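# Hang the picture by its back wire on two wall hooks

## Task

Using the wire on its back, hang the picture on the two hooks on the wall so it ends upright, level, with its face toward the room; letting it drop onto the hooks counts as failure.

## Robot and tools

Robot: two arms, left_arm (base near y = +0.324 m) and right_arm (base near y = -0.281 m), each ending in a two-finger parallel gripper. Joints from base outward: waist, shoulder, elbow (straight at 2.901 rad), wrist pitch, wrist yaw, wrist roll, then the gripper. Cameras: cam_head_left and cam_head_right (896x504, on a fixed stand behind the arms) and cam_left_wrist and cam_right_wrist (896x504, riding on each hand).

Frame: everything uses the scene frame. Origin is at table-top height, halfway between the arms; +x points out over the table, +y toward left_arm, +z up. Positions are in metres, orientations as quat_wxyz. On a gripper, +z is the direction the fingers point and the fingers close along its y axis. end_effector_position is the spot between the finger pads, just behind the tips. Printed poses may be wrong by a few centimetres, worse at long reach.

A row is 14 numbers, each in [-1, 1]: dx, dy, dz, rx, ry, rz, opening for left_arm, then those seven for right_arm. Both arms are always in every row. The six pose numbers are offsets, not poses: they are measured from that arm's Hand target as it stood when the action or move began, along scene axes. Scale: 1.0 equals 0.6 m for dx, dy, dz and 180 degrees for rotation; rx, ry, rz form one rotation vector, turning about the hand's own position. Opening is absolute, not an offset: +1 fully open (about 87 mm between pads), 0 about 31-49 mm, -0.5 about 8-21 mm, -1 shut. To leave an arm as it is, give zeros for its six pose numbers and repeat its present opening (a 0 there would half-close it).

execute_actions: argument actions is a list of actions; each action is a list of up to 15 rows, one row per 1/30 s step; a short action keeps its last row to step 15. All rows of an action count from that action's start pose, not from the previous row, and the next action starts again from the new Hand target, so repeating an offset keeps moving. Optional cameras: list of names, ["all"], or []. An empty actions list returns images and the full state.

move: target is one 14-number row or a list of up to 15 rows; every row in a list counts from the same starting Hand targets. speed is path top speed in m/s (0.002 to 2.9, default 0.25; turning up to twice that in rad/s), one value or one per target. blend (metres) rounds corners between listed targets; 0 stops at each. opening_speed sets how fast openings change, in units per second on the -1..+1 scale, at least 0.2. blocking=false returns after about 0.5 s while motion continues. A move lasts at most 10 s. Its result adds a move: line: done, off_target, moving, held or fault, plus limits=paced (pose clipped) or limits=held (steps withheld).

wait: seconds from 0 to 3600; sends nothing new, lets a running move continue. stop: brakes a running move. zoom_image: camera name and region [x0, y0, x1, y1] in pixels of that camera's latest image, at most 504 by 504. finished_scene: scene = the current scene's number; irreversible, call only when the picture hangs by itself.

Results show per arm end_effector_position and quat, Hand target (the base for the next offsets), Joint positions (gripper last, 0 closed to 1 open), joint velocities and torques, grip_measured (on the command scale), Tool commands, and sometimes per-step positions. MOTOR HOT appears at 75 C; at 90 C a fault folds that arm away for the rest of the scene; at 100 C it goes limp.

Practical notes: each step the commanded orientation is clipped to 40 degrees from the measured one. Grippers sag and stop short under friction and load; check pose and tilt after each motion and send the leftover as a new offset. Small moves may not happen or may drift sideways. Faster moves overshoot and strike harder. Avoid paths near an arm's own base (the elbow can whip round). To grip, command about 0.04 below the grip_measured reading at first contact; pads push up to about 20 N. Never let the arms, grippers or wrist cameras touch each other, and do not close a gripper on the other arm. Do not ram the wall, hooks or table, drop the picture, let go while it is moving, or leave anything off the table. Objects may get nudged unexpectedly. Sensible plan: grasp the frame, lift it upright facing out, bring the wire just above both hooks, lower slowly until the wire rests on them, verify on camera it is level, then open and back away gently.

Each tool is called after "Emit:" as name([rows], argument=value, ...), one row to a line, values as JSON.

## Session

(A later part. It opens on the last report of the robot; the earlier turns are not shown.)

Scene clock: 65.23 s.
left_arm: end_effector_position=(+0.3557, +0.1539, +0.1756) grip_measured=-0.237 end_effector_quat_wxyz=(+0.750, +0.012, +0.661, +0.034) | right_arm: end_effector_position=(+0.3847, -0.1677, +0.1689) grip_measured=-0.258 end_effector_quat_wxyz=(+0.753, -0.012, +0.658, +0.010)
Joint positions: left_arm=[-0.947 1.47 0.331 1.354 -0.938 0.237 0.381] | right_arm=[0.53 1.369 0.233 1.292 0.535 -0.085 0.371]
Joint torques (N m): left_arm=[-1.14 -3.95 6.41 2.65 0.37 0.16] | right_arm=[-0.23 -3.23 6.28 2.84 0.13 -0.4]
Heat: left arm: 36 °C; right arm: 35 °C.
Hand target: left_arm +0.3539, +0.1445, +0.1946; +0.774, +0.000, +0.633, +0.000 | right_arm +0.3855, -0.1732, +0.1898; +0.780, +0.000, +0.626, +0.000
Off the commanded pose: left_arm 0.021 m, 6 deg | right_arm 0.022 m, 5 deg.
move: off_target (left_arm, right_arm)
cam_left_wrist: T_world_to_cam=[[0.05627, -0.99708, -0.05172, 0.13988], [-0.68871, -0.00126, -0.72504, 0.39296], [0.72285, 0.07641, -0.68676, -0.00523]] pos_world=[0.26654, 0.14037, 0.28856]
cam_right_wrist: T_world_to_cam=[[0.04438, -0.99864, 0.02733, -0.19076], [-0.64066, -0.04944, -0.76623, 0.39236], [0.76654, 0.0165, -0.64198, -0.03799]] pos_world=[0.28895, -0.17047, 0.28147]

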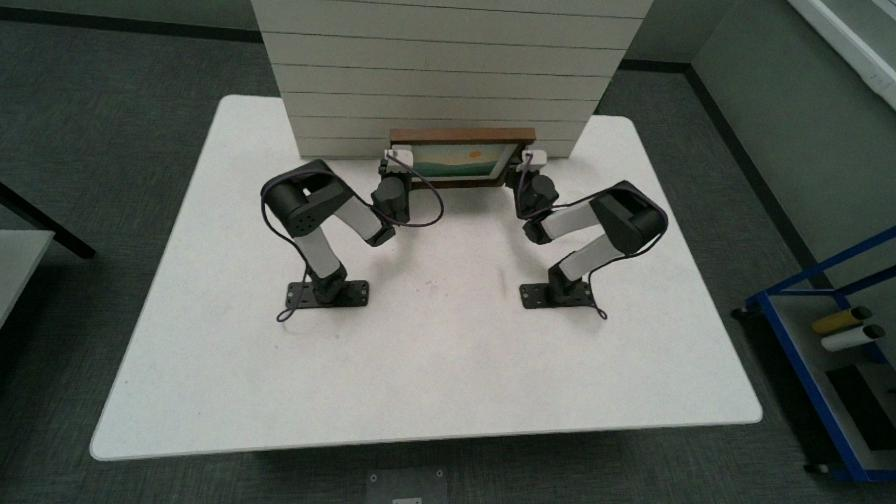

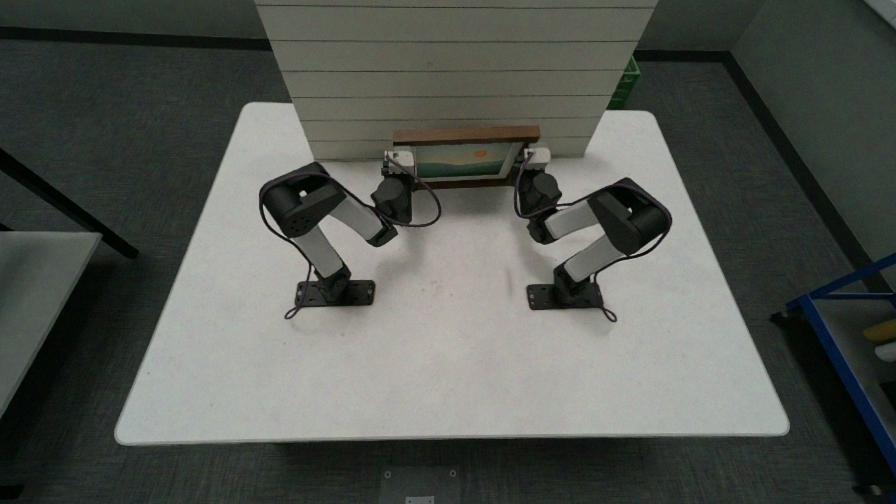

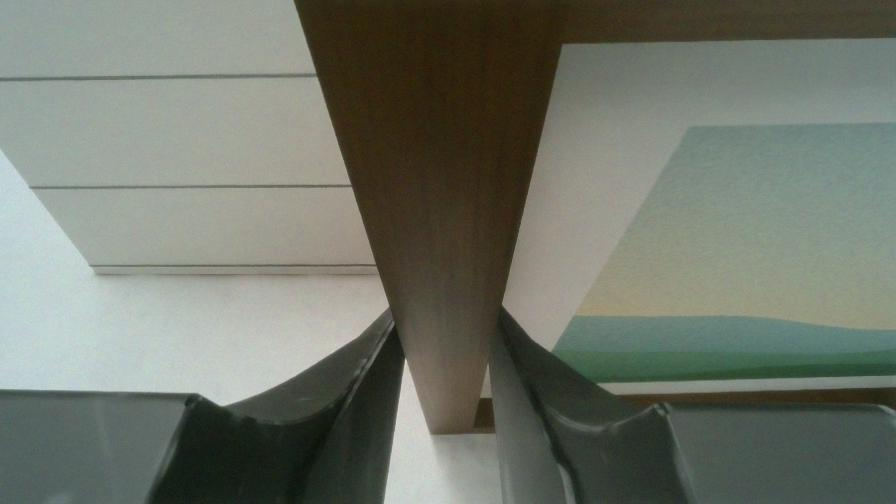

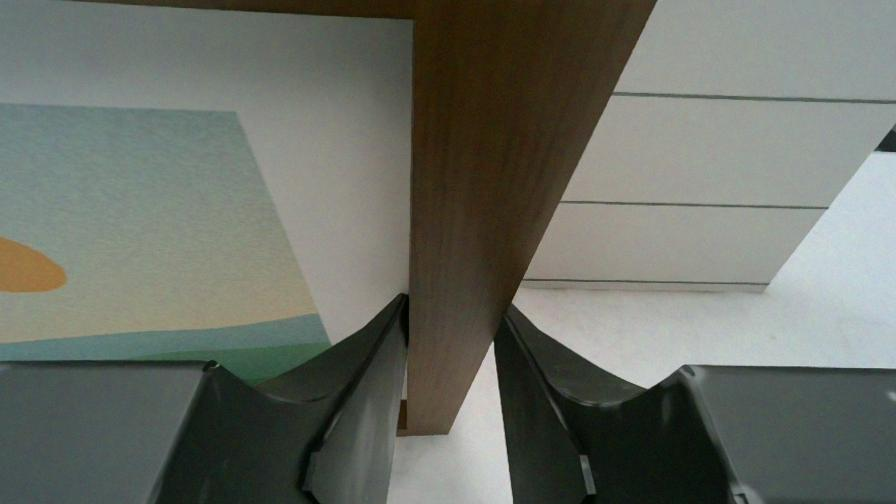

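Emit:
move(target=[0, 0, -0.016, 0, 0, 0, -0.6, 0, 0, -0.016, 0, 0, 0, -0.6], speed=0.04, cameras=["cam_head_right"])

Emit:
zoom_image(camera="cam_head_right", region=[370, 100, 570, 220])

Scene clock: 68.23 s.
left_arm: end_effector_position=(+0.3564, +0.1539, +0.1741) grip_measured=-0.237 end_effector_quat_wxyz=(+0.756, +0.009, +0.653, +0.033) | right_arm: end_effector_position=(+0.3855, -0.1678, +0.1672) grip_measured=-0.258 end_effector_quat_wxyz=(+0.761, -0.010, +0.648, +0.011)
Joint positions: left_arm=[-0.947 1.519 0.323 1.447 -0.938 0.261 0.381] | right_arm=[0.53 1.431 0.219 1.398 0.535 -0.098 0.371]
Joint torques (N m): left_arm=[-1.17 -3.4 5.56 2.48 0.38 -0.08] | right_arm=[-0.24 -2.89 5.48 2.62 0.11 -0.29]
Heat: left arm: 37 °C; right arm: 35 °C.
Hand target: left_arm +0.3539, +0.1445, +0.1849; +0.774, +0.001, +0.633, +0.000 | right_arm +0.3855, -0.1732, +0.1802; +0.780, +0.000, +0.626, +0.000
Off the commanded pose: left_arm 0.015 m, 5 deg | right_arm 0.014 m, 4 deg.
move: off_target (left_arm, right_arm)

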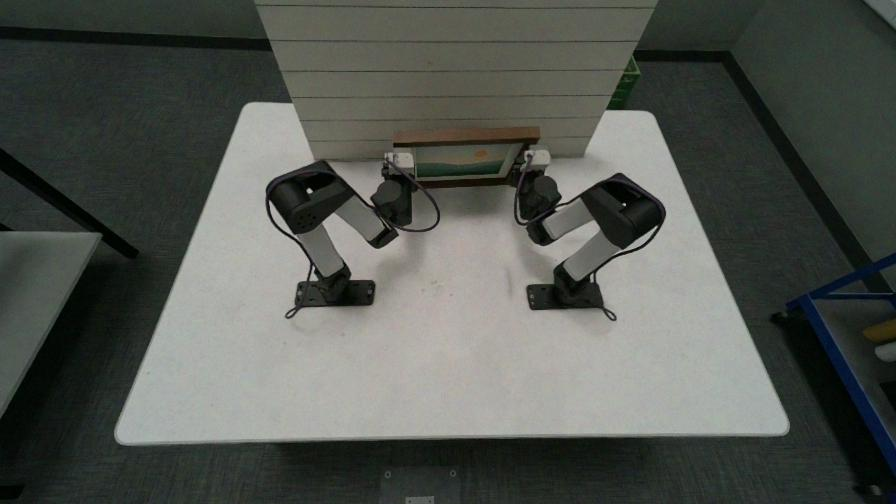

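Scaled by 2.520.

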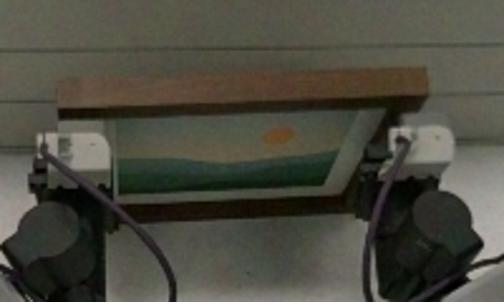

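Emit:
move([
  [0,0,0,0,0,0,0.4,0,0,0,0,0,0,-0.6],
  [-0.117,0,-0.01,0,0,0,0.4,0,0,0,0,0,0,-0.6],
  [-0.16,-0.033,0.33,0,0.397,0,0.4,0,0,0,0,0,0,-0.6],
  [0.068,-0.091,0.25,0,0.397,0,0.4,0,0,0,0,0,0,-0.6],
], speed=[0.1,0.2,0.45,0.3], blend=[0,0.02,0.04,0], cameras=["cam_head_right","cam_left_wrist"])

Scene clock: 77.47 s.
left_arm: end_effector_position=(+0.3919, +0.0889, +0.3381) grip_measured=+0.400 end_effector_quat_wxyz=(+0.364, +0.017, +0.929, -0.062) | right_arm: end_effector_position=(+0.3856, -0.1677, +0.1668) grip_measured=-0.258 end_effector_quat_wxyz=(+0.761, -0.010, +0.648, +0.011)
Joint positions: left_arm=[-0.705 2.038 2.725 -1.566 -0.331 -0.523 0.7] | right_arm=[0.53 1.436 0.219 1.404 0.535 -0.098 0.371]
Joint torques (N m): left_arm=[0.88 -7.17 7.54 1.42 -0.2 -0.11] | right_arm=[-0.24 -3 5.44 2.62 0.11 -0.3]
Heat: left arm: 36 °C; right arm: 37 °C.
Hand target: left_arm +0.3947, +0.0900, +0.3350; +0.259, +0.001, +0.966, +0.000 | right_arm +0.3855, -0.1732, +0.1802; +0.780, +0.000, +0.626, +0.000
Off the commanded pose: left_arm 0.004 m, 15 deg | right_arm 0.014 m, 4 deg.
joint sent to its limit (left arm) — joint 4 (wrist pitch), lower limit. The joint targets are off in orientation, not in position.
move: off_target (left_arm); limits=paced
cam_left_wrist: T_world_to_cam=[[-0.05618, -0.99429, 0.09075, 0.07708], [-0.98815, 0.06838, 0.13744, 0.3553], [-0.14286, -0.08195, -0.98635, 0.53976]] pos_world=[0.43253, 0.09657, 0.47657]

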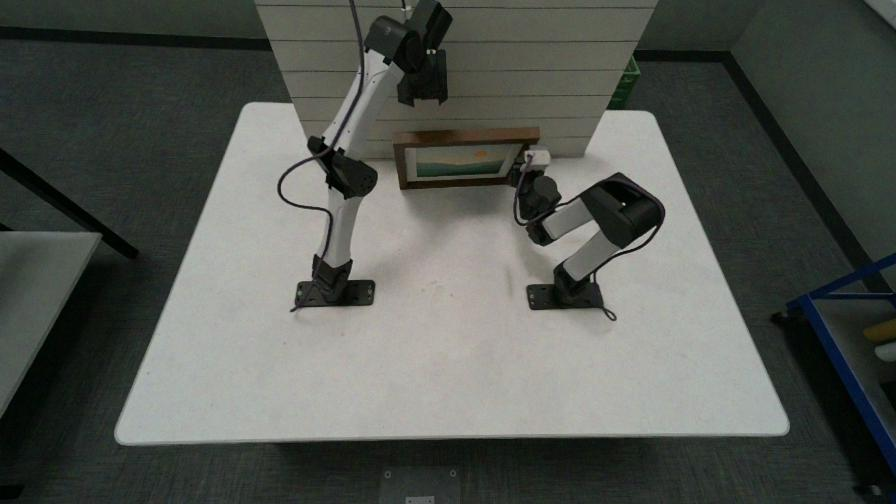

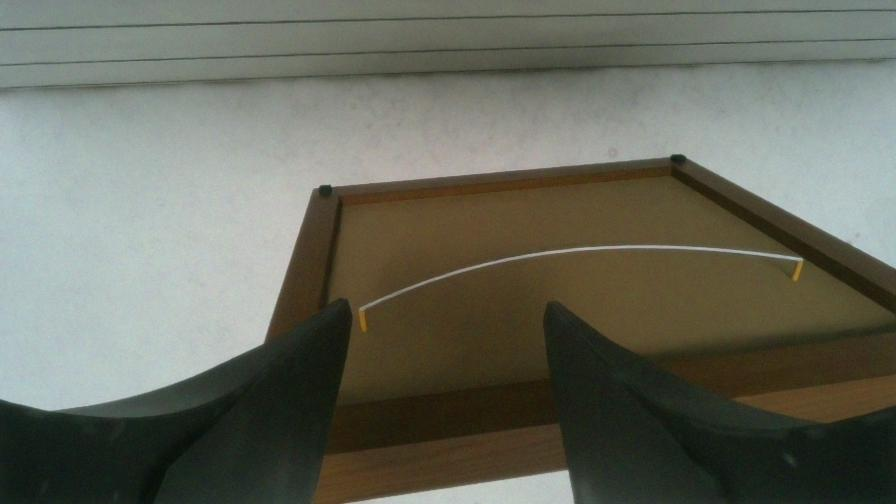

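Emit:
zoom_image(camera="cam_left_wrist", region=[240, 140, 560, 504])

Emit:
zoom_image(camera="cam_left_wrist", region=[540, 140, 896, 504])

Scaled by 1.385.

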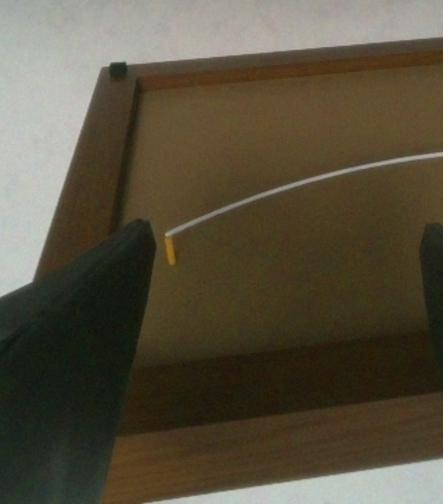

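Scaled by 1.385.

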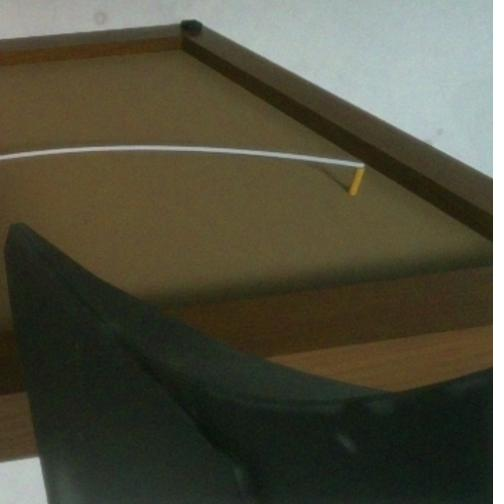

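Emit:
execute_actions(actions=[])

Scene clock: 84.70 s.
left_arm: end_effector_position=(+0.3918, +0.0889, +0.3380) grip_measured=+0.400 end_effector_quat_wxyz=(+0.363, +0.017, +0.929, -0.062) | right_arm: end_effector_position=(+0.3856, -0.1677, +0.1668) grip_measured=-0.258 end_effector_quat_wxyz=(+0.761, -0.010, +0.648, +0.011)
Joint positions: left_arm=[-0.705 2.038 2.725 -1.566 -0.33 -0.523 0.7] | right_arm=[0.53 1.436 0.219 1.404 0.535 -0.098 0.371]
Joint velocities: within noise
Joint torques (N m): left_arm=[0.88 -7.19 7.5 1.43 -0.18 -0.11] | right_arm=[-0.21 -3 5.46 2.63 0.11 -0.3]
Heat: left arm: 35 °C; right arm: 37 °C.
Hand target: left_arm +0.3947, +0.0900, +0.3350; +0.259, +0.001, +0.966, +0.000 | right_arm +0.3855, -0.1732, +0.1802; +0.780, +0.000, +0.626, +0.000
Tool commands: left_gripper/opening=+0.4 right_gripper/opening=-0.6
Off the commanded pose: left_arm 0.004 m, 15 deg | right_arm 0.014 m, 4 deg.
camera_calibration:
cam_left_wrist: T_world_to_cam=[[-0.0566, -0.99425, 0.09095, 0.07716], [-0.98802, 0.06887, 0.13809, 0.3548], [-0.14356, -0.08205, -0.98623, 0.53991]] pos_world=[0.43242, 0.09657, 0.47647]
cam_right_wrist: T_world_to_cam=[[0.04183, -0.99883, 0.02411, -0.18925], [-0.62038, -0.04488, -0.78302, 0.38711], [0.78319, 0.01779, -0.62153, -0.04965]] pos_world=[0.28696, -0.17077, 0.27682]

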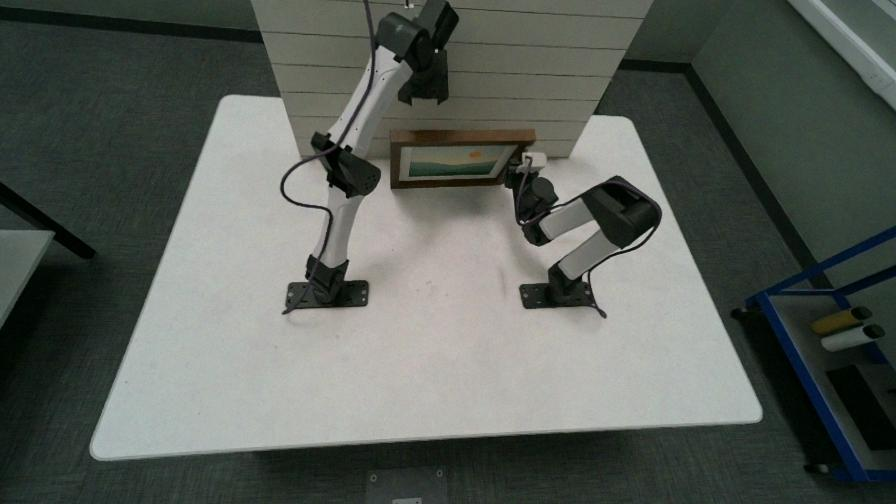

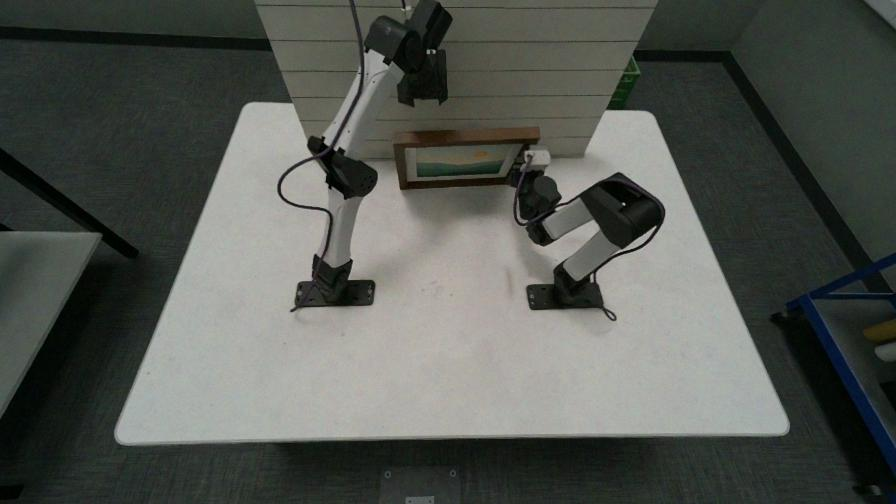

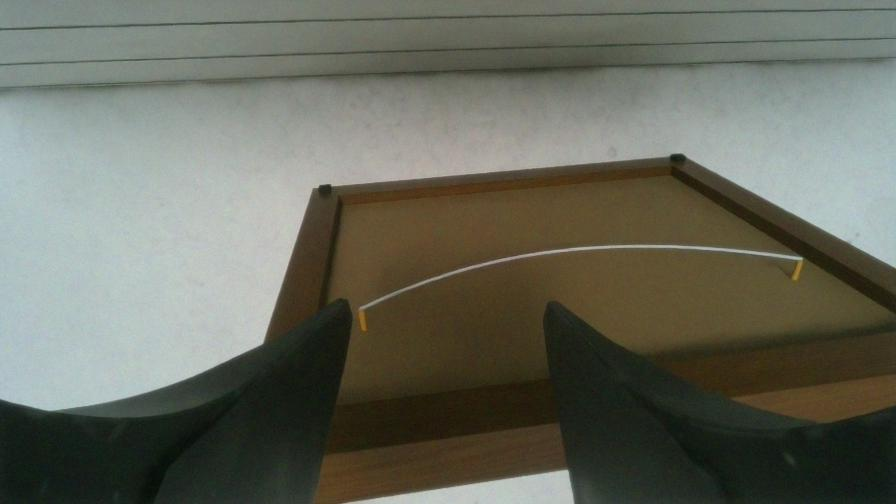

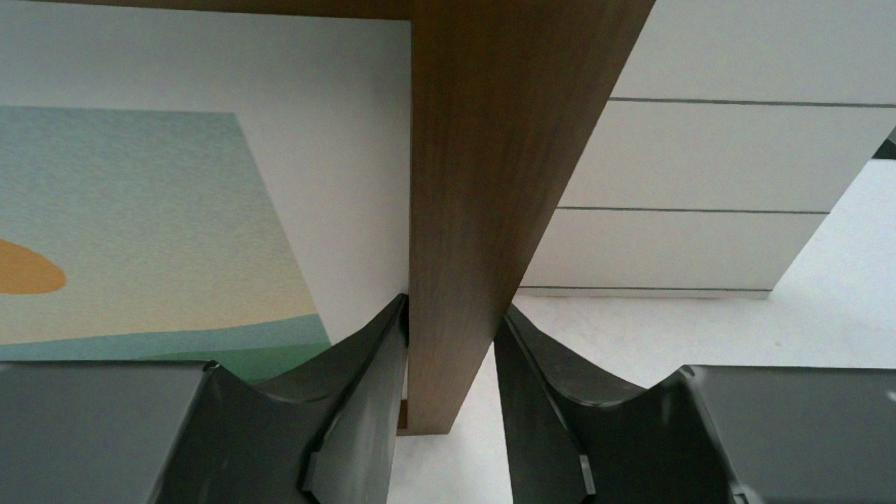

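Emit:
move([
  [-0.2245,0.0667,0.075,0,-0.397,0,0.5,0,0,0,0,0,0,-0.6],
  [-0.1995,0.1,-0.2467,0,-0.397,0,0.5,0,0,0,0,0,0,-0.6],
  [-0.09,0.1017,-0.2483,0,-0.397,0,0.5,0,0,0,0,0,0,-0.6],
], speed=[0.45,0.35,0.15], blend=[0.05,0.02,0], cameras=["cam_head_right","cam_left_wrist"])

Scene clock: 109.90 s.
left_arm: end_effector_position=(+0.3404, +0.1493, +0.1769) grip_measured=+0.500 end_effector_quat_wxyz=(+0.760, +0.017, +0.650, +0.015) | right_arm: end_effector_position=(+0.3856, -0.1677, +0.1668) grip_measured=-0.258 end_effector_quat_wxyz=(+0.761, -0.010, +0.648, +0.011)
Joint positions: left_arm=[-1 1.471 0.281 1.461 -0.951 0.268 0.75] | right_arm=[0.53 1.436 0.219 1.404 0.535 -0.098 0.371]
Joint torques (N m): left_arm=[0.61 -2.92 5.12 2.44 0.21 0.04] | right_arm=[-0.21 -2.99 5.46 2.62 0.11 -0.3]
Heat: left arm: 35 °C; right arm: 39 °C.
Hand target: left_arm +0.3407, +0.1509, +0.1859; +0.774, +0.001, +0.633, +0.000 | right_arm +0.3855, -0.1732, +0.1802; +0.780, +0.000, +0.626, +0.000
Off the commanded pose: left_arm 0.009 m, 4 deg | right_arm 0.015 m, 4 deg.
move: off_target (left_arm)
cam_left_wrist: T_world_to_cam=[[0.02112, -0.99917, -0.0348, 0.14557], [-0.66708, 0.01184, -0.74489, 0.3776], [0.74468, 0.03895, -0.66628, 0.0016]] pos_world=[0.24762, 0.14092, 0.2874]

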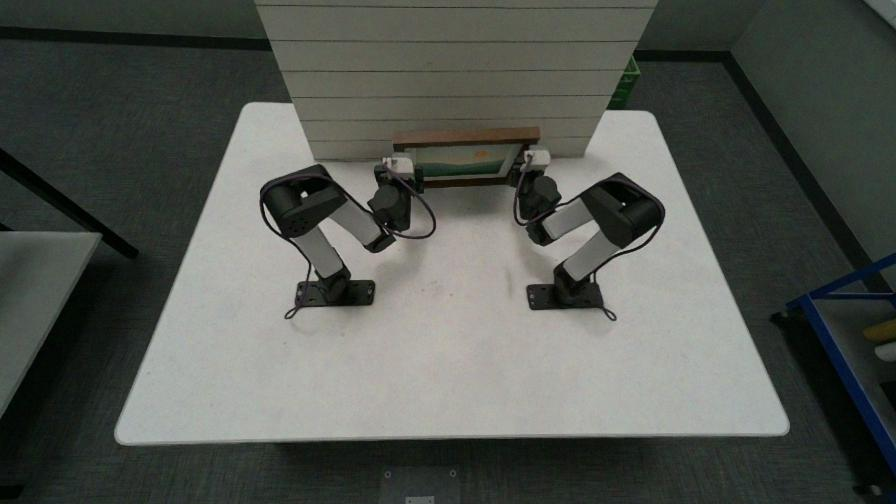

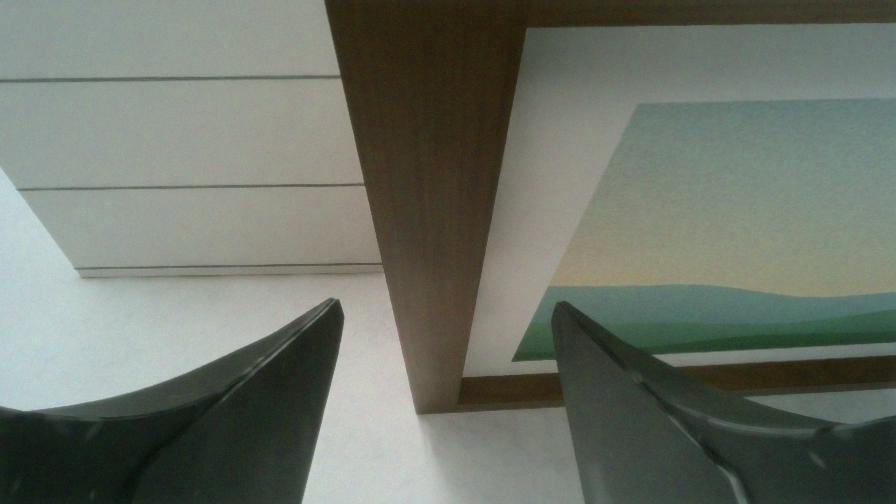

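Emit:
move([
  [0.0275,-0.004,0.003,0,0,0,0.5,0,0,0,0,0,0,-0.6],
  [0.0275,-0.004,0.003,0,0,0,-0.6,0,0,0,0,0,0,-0.6],
], speed=0.1, opening_speed=1.5, cameras=["cam_head_left","cam_head_right","cam_left_wrist","cam_right_wrist"])

Scene clock: 115.33 s.
left_arm: end_effector_position=(+0.3535, +0.1538, +0.1755) grip_measured=-0.235 end_effector_quat_wxyz=(+0.761, +0.021, +0.649, +0.024) | right_arm: end_effector_position=(+0.3856, -0.1677, +0.1669) grip_measured=-0.258 end_effector_quat_wxyz=(+0.762, -0.010, +0.648, +0.011)
Joint positions: left_arm=[-0.944 1.501 0.299 1.461 -0.904 0.269 0.383] | right_arm=[0.53 1.436 0.219 1.404 0.535 -0.098 0.371]
Joint torques (N m): left_arm=[0.49 -3.17 7.54 2.15 0.25 -0.19] | right_arm=[-0.21 -3 5.46 2.62 0.11 -0.3]
Heat: left arm: 37 °C; right arm: 39 °C.
Hand target: left_arm +0.3572, +0.1485, +0.1879; +0.774, +0.001, +0.633, +0.000 | right_arm +0.3855, -0.1732, +0.1802; +0.780, +0.000, +0.626, +0.000
Off the commanded pose: left_arm 0.014 m, 4 deg | right_arm 0.014 m, 4 deg.
move: off_target (left_arm); target 2's new opening was sent with left_arm's hand 0.014 m and 4 deg from that target
cam_left_wrist: T_world_to_cam=[[0.0314, -0.99812, -0.05268, 0.14904], [-0.66502, 0.01849, -0.74659, 0.38377], [0.74616, 0.05848, -0.66319, -0.01341]] pos_world=[0.26054, 0.14245, 0.28548]
cam_right_wrist: T_world_to_cam=[[0.04183, -0.99884, 0.02399, -0.18921], [-0.6201, -0.04478, -0.78324, 0.38705], [0.78341, 0.01789, -0.62125, -0.0497]] pos_world=[0.28686, -0.17077, 0.27682]

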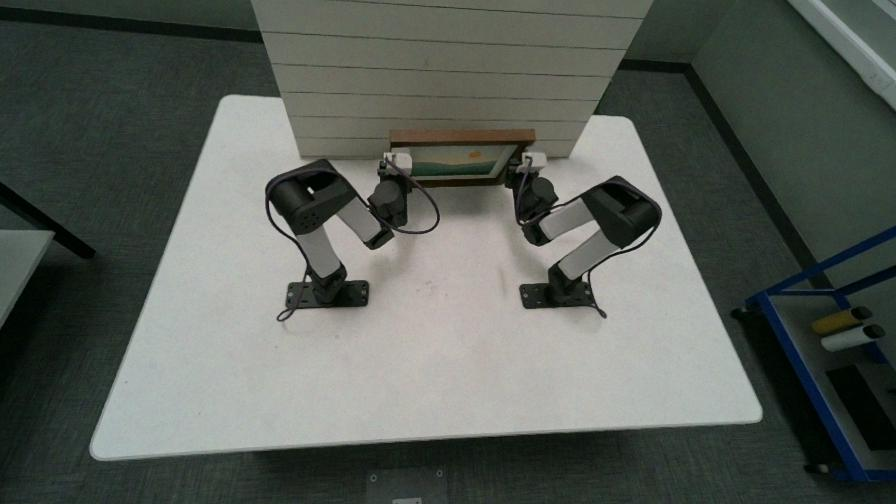

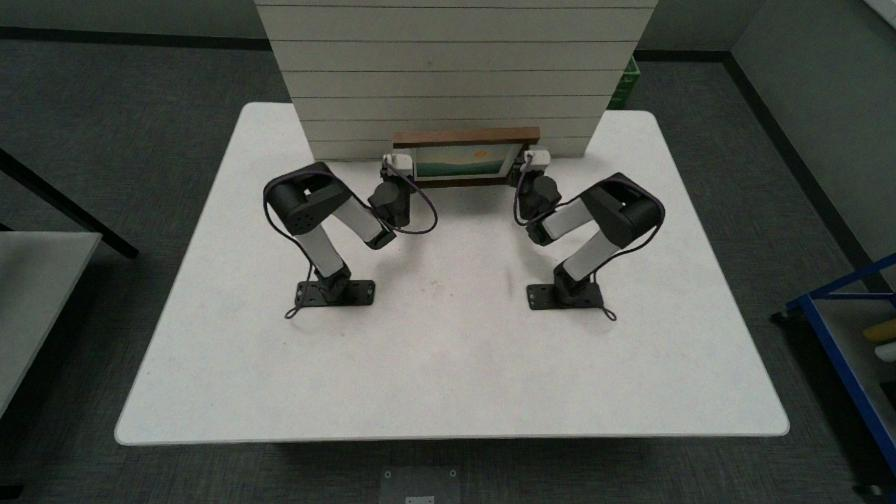

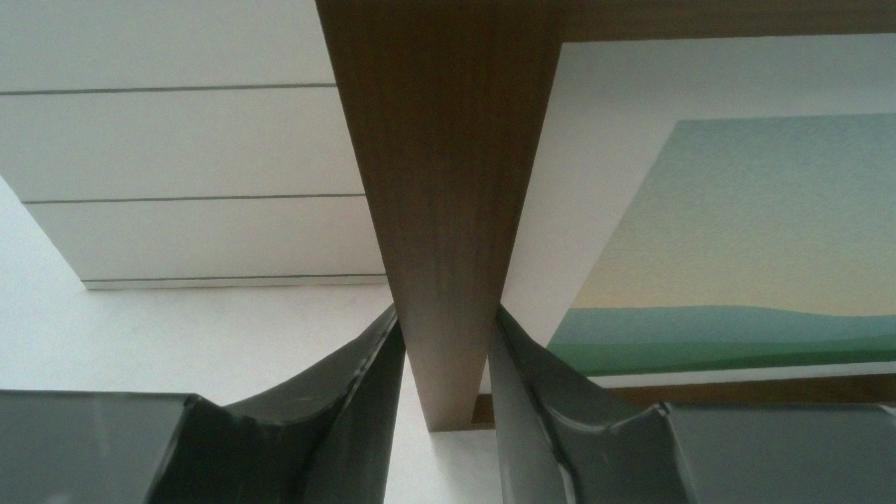

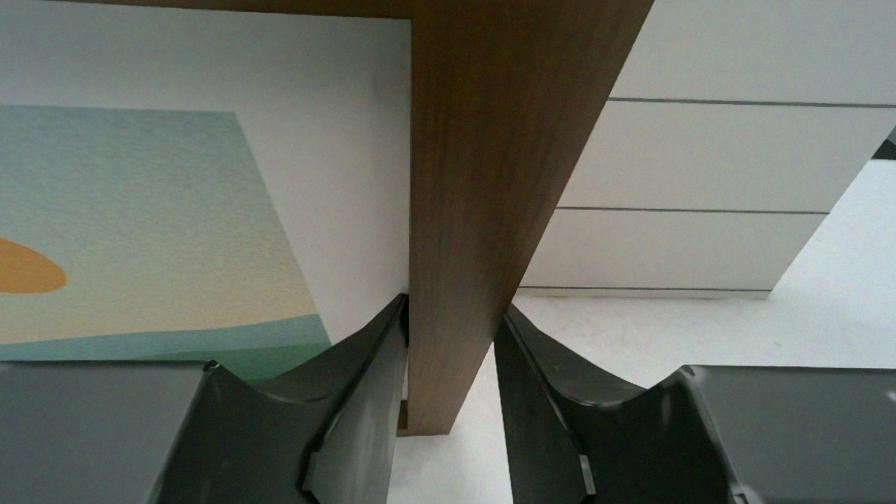

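Emit:
move([
  [0,0,0.06,0,0,0,-0.6,0,0,0.06,0,0,0,-0.6],
  [0.175,0.0233,0.36,0,0.142,0,-0.6,0.175,0.0233,0.36,0,0.142,0,-0.6],
], speed=0.2, blend=[0.02,0], cameras=["all"])

Scene clock: 119.20 s.
left_arm: end_effector_position=(+0.4561, +0.1667, +0.3748) grip_measured=-0.240 end_effector_quat_wxyz=(+0.584, +0.010, +0.811, +0.020) | right_arm: end_effector_position=(+0.4827, -0.1593, +0.3672) grip_measured=-0.265 end_effector_quat_wxyz=(+0.589, -0.004, +0.808, -0.005)
Joint positions: left_arm=[-0.582 1.559 1.813 -0.634 -0.545 -0.158 0.38] | right_arm=[0.357 1.557 1.758 -0.539 0.383 0.118 0.368]
Joint torques (N m): left_arm=[0.13 -6.53 12.26 2.41 -0.09 0.06] | right_arm=[-0.5 -6.49 11.77 2.55 0.08 -0.15]
Heat: left arm: 37 °C; right arm: 40 °C.
Hand target: left_arm +0.4623, +0.1625, +0.4038; +0.615, +0.001, +0.789, +0.000 | right_arm +0.4904, -0.1592, +0.3963; +0.622, +0.000, +0.783, +0.000
Off the commanded pose: left_arm 0.030 m, 5 deg | right_arm 0.030 m, 5 deg.
move: off_target (left_arm, right_arm); blend cut to 0.0182 m at target 1
cam_left_wrist: T_world_to_cam=[[0.03041, -0.99858, -0.04363, 0.16628], [-0.93503, -0.013, -0.35434, 0.58199], [0.35327, 0.05157, -0.9341, 0.32332]] pos_world=[0.4249, 0.15693, 0.51549]
cam_right_wrist: T_world_to_cam=[[0.02159, -0.99941, 0.02683, -0.181], [-0.90984, -0.03076, -0.41381, 0.61103], [0.41439, -0.01548, -0.90997, 0.27733]] pos_world=[0.44492, -0.15781, 0.51007]

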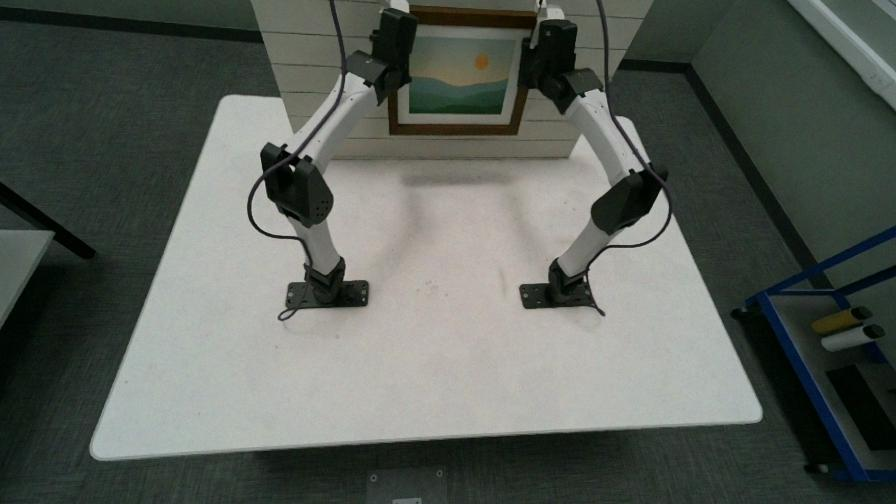

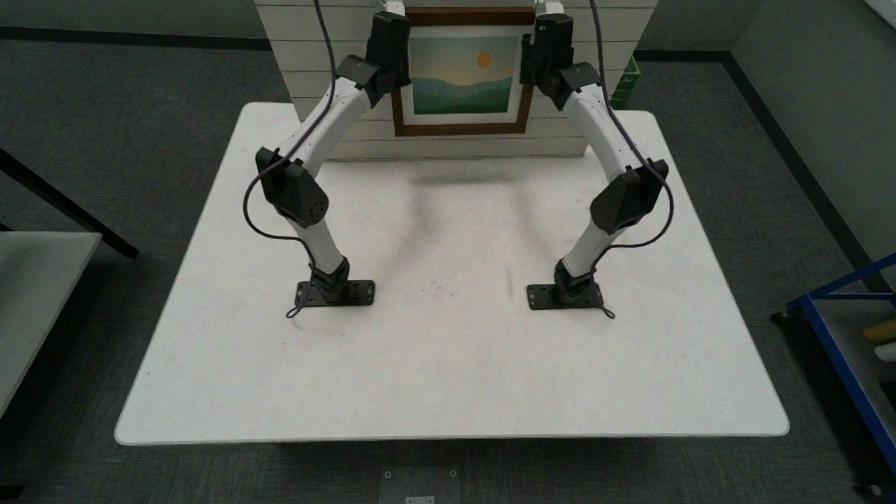

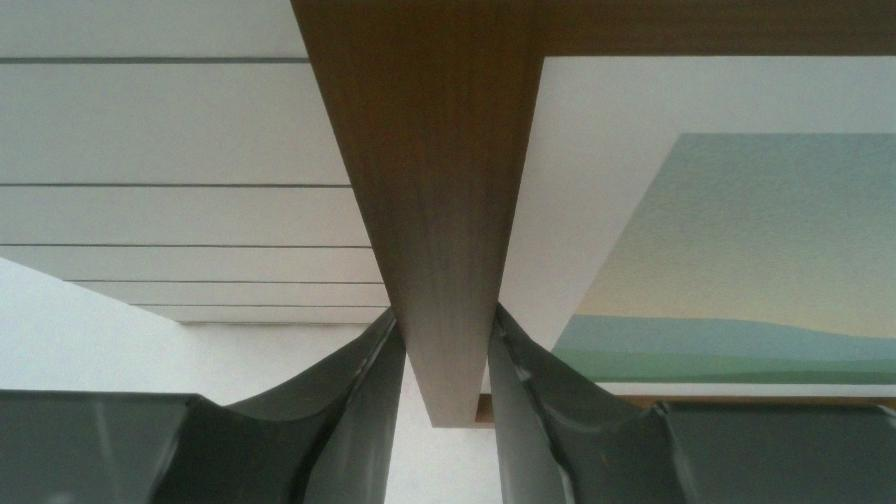

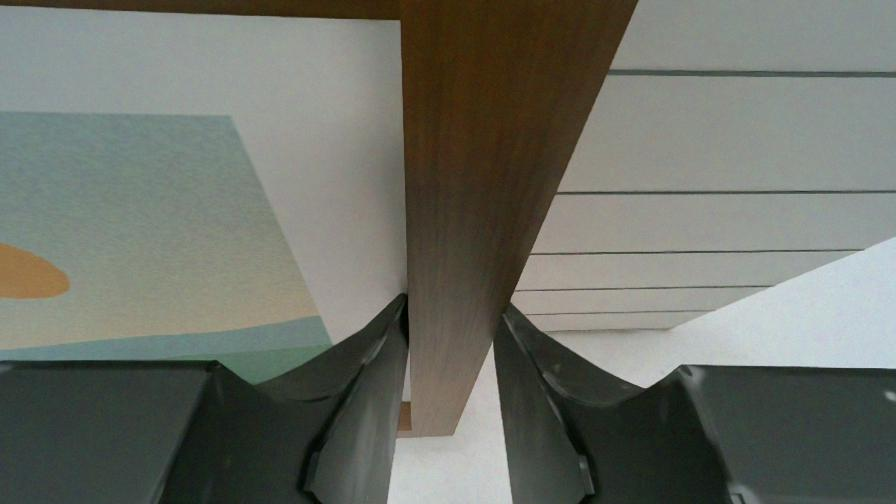

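Emit:
zoom_image(camera="cam_head_right", region=[370, 0, 590, 150])

Emit:
zoom_image(camera="cam_head_left", region=[370, 0, 590, 150])

Scaled by 2.291.

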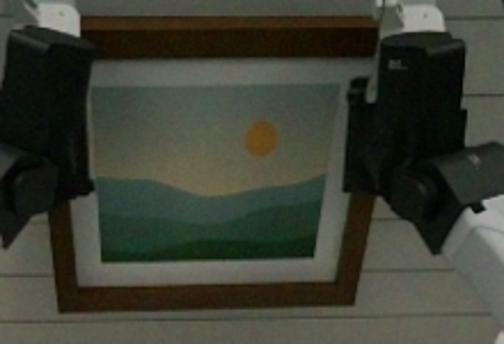

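Scaled by 2.291.

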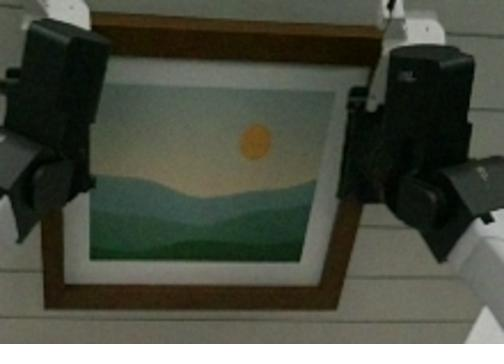

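Emit:
zoom_image(camera="cam_head_right", region=[300, 110, 600, 170])

Emit:
zoom_image(camera="cam_head_right", region=[250, 0, 660, 60])

Emit:
zoom_image(camera="cam_head_left", region=[290, 110, 590, 170])

Emit:
zoom_image(camera="cam_head_left", region=[250, 0, 660, 60])

Scaled by 1.680.

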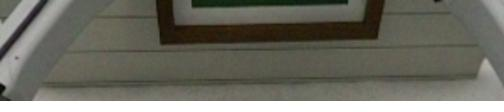

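Scaled by 1.229.

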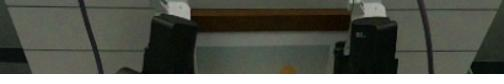

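Scaled by 1.680.

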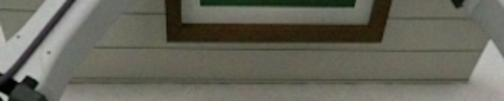

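Scaled by 1.229.

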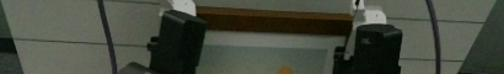

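Emit:
move(target=[0.035,0.0067,0.025,0,0,0,-0.6,0.0383,0.0067,0.02,0,0,0,-0.6], speed=0.15, cameras=["cam_left_wrist","cam_head_left","cam_head_right"])

Scene clock: 130.77 s.
left_arm: end_effector_position=(+0.4766, +0.1712, +0.3888) grip_measured=-0.240 end_effector_quat_wxyz=(+0.582, +0.008, +0.813, +0.021) | right_arm: end_effector_position=(+0.5048, -0.1551, +0.3809) grip_measured=-0.265 end_effector_quat_wxyz=(+0.589, -0.002, +0.808, -0.004)
Joint positions: left_arm=[-0.537 1.655 1.982 -0.705 -0.506 -0.145 0.38] | right_arm=[0.342 1.667 1.933 -0.599 0.369 0.116 0.367]
Joint torques (N m): left_arm=[0.12 -7.17 12.04 2.46 -0.02 0.1] | right_arm=[-0.59 -7.02 11.48 2.59 0.07 -0.18]
Heat: left arm: 39 °C; right arm: 40 °C.
Hand target: left_arm +0.4832, +0.1664, +0.4187; +0.615, +0.001, +0.789, +0.000 | right_arm +0.5135, -0.1553, +0.4083; +0.622, +0.000, +0.783, +0.000
Off the commanded pose: left_arm 0.031 m, 5 deg | right_arm 0.029 m, 5 deg.
move: off_target (left_arm, right_arm)
cam_left_wrist: T_world_to_cam=[[0.03483, -0.99847, -0.04291, 0.16838], [-0.93705, -0.0177, -0.34876, 0.6057], [0.34747, 0.05236, -0.93623, 0.33242]] pos_world=[0.4462, 0.16143, 0.52968]
Images, in order (width x height): cam_head_left 896x504, cam_head_right 896x504, cam_left_wrist 896x504.

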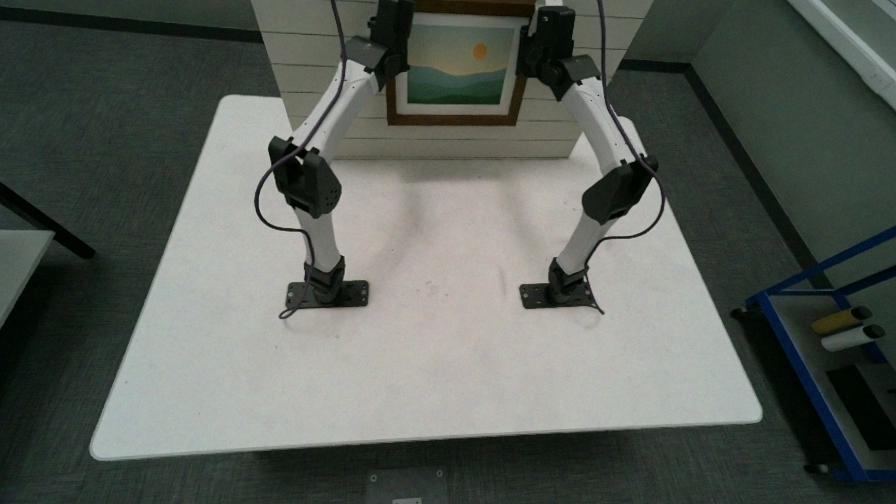

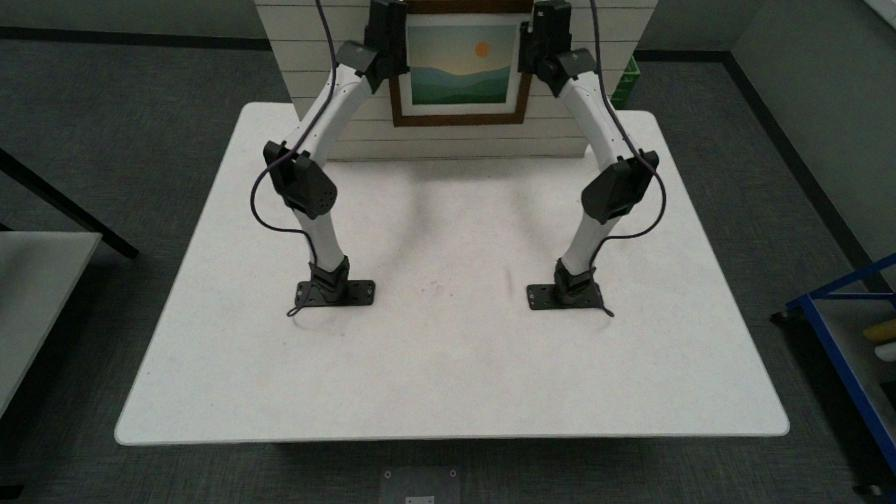

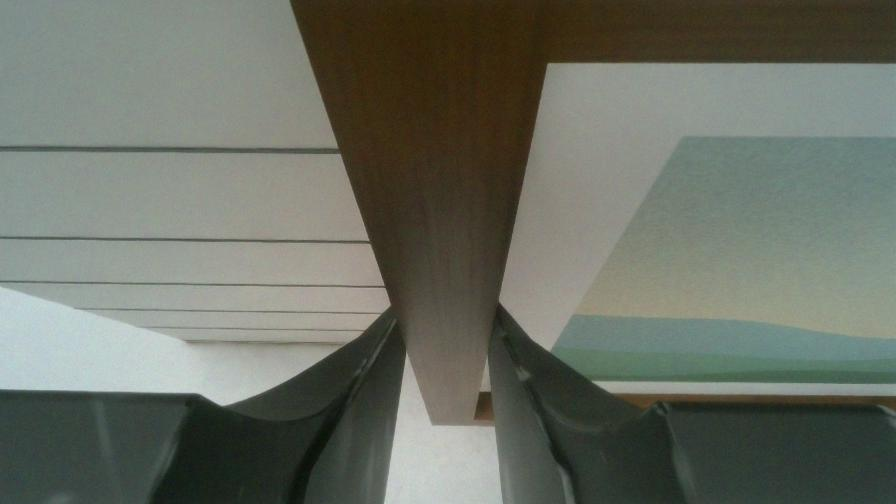

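Emit:
move(target=[0.02,0,0,0,0,0,-0.6,0.02,0,0,0,0,0,-0.6], speed=0.06)

Scene clock: 132.70 s.
left_arm: end_effector_position=(+0.4865, +0.1712, +0.3877) grip_measured=-0.240 end_effector_quat_wxyz=(+0.579, +0.007, +0.815, +0.020) | right_arm: end_effector_position=(+0.5144, -0.1551, +0.3809) grip_measured=-0.265 end_effector_quat_wxyz=(+0.588, +0.002, +0.809, -0.003)
Joint positions: left_arm=[-0.521 1.694 2.028 -0.716 -0.491 -0.145 0.38] | right_arm=[0.333 1.709 1.984 -0.613 0.364 0.12 0.367]
Joint torques (N m): left_arm=[0.29 -7.28 12.05 2.57 -0.02 0.15] | right_arm=[-0.85 -7.09 11.58 2.67 0.01 -0.25]
Heat: left arm: 39 °C; right arm: 41 °C.
Hand target: left_arm +0.4953, +0.1664, +0.4187; +0.615, +0.001, +0.789, +0.000 | right_arm +0.5254, -0.1552, +0.4084; +0.622, +0.000, +0.783, +0.000
Off the commanded pose: left_arm 0.033 m, 6 deg | right_arm 0.030 m, 5 deg.
move: off_target (left_arm, right_arm)

Emit:
move(target=[0.0133,0,0,0,0,0,-0.6,0.0133,0,0,0,0,0,-0.6], speed=0.06, cameras=["cam_left_wrist","cam_right_wrist","cam_head_right"])

Scene clock: 134.13 s.
left_arm: end_effector_position=(+0.4927, +0.1706, +0.3867) grip_measured=-0.240 end_effector_quat_wxyz=(+0.576, +0.007, +0.817, +0.019) | right_arm: end_effector_position=(+0.5210, -0.1562, +0.3808) grip_measured=-0.265 end_effector_quat_wxyz=(+0.586, +0.006, +0.810, -0.005)
Joint positions: left_arm=[-0.513 1.721 2.061 -0.727 -0.481 -0.145 0.38] | right_arm=[0.326 1.738 2.021 -0.625 0.364 0.124 0.367]
Joint torques (N m): left_arm=[0.46 -7.28 12.01 2.63 -0.01 0.18] | right_arm=[-0.92 -7.17 11.37 2.74 -0.06 -0.32]
Heat: left arm: 39 °C; right arm: 41 °C.
Hand target: left_arm +0.5032, +0.1664, +0.4186; +0.615, +0.001, +0.789, +0.000 | right_arm +0.5335, -0.1552, +0.4082; +0.622, +0.000, +0.783, +0.000
Off the commanded pose: left_arm 0.034 m, 6 deg | right_arm 0.030 m, 5 deg.
move: off_target (left_arm, right_arm)
cam_left_wrist: T_world_to_cam=[[0.0349, -0.99858, -0.04016, 0.16611], [-0.94158, -0.01939, -0.33622, 0.61772], [0.33497, 0.04955, -0.94093, 0.33331]] pos_world=[0.46418, 0.16133, 0.52798]
cam_right_wrist: T_world_to_cam=[[0.0064, -0.99985, 0.01601, -0.16716], [-0.91243, -0.01239, -0.40903, 0.65404], [0.40917, -0.01199, -0.91238, 0.27815]] pos_world=[0.48403, -0.15569, 0.52398]
Images, in order (width x height): cam_head_right 896x504, cam_left_wrist 896x504, cam_right_wrist 896x504.

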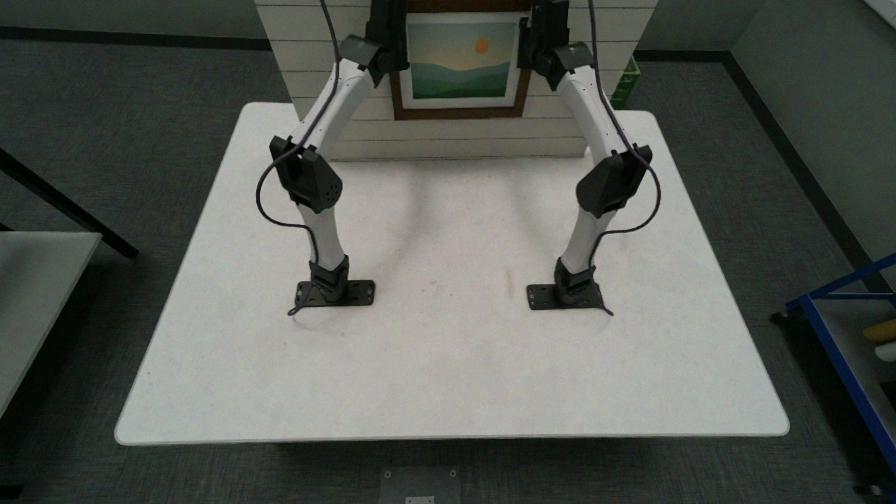

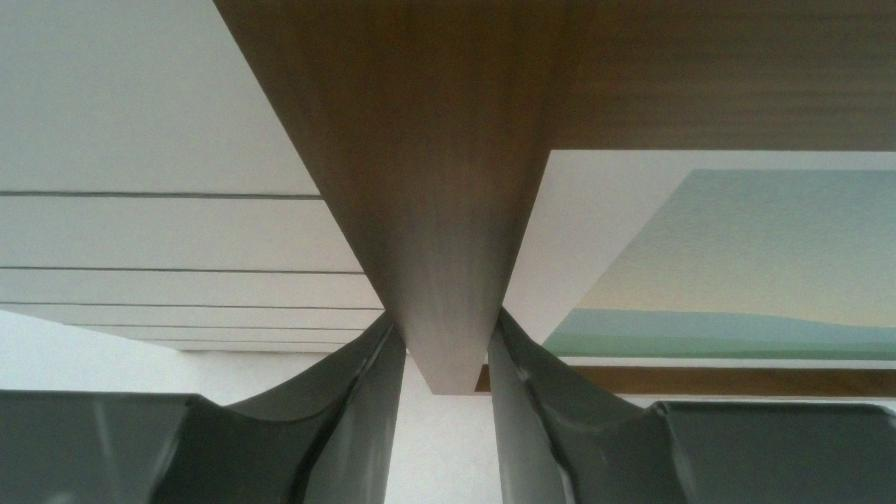

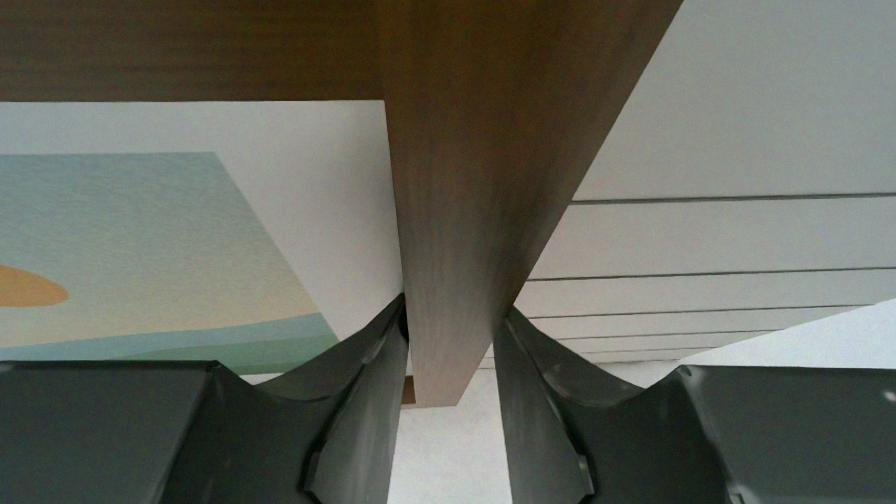

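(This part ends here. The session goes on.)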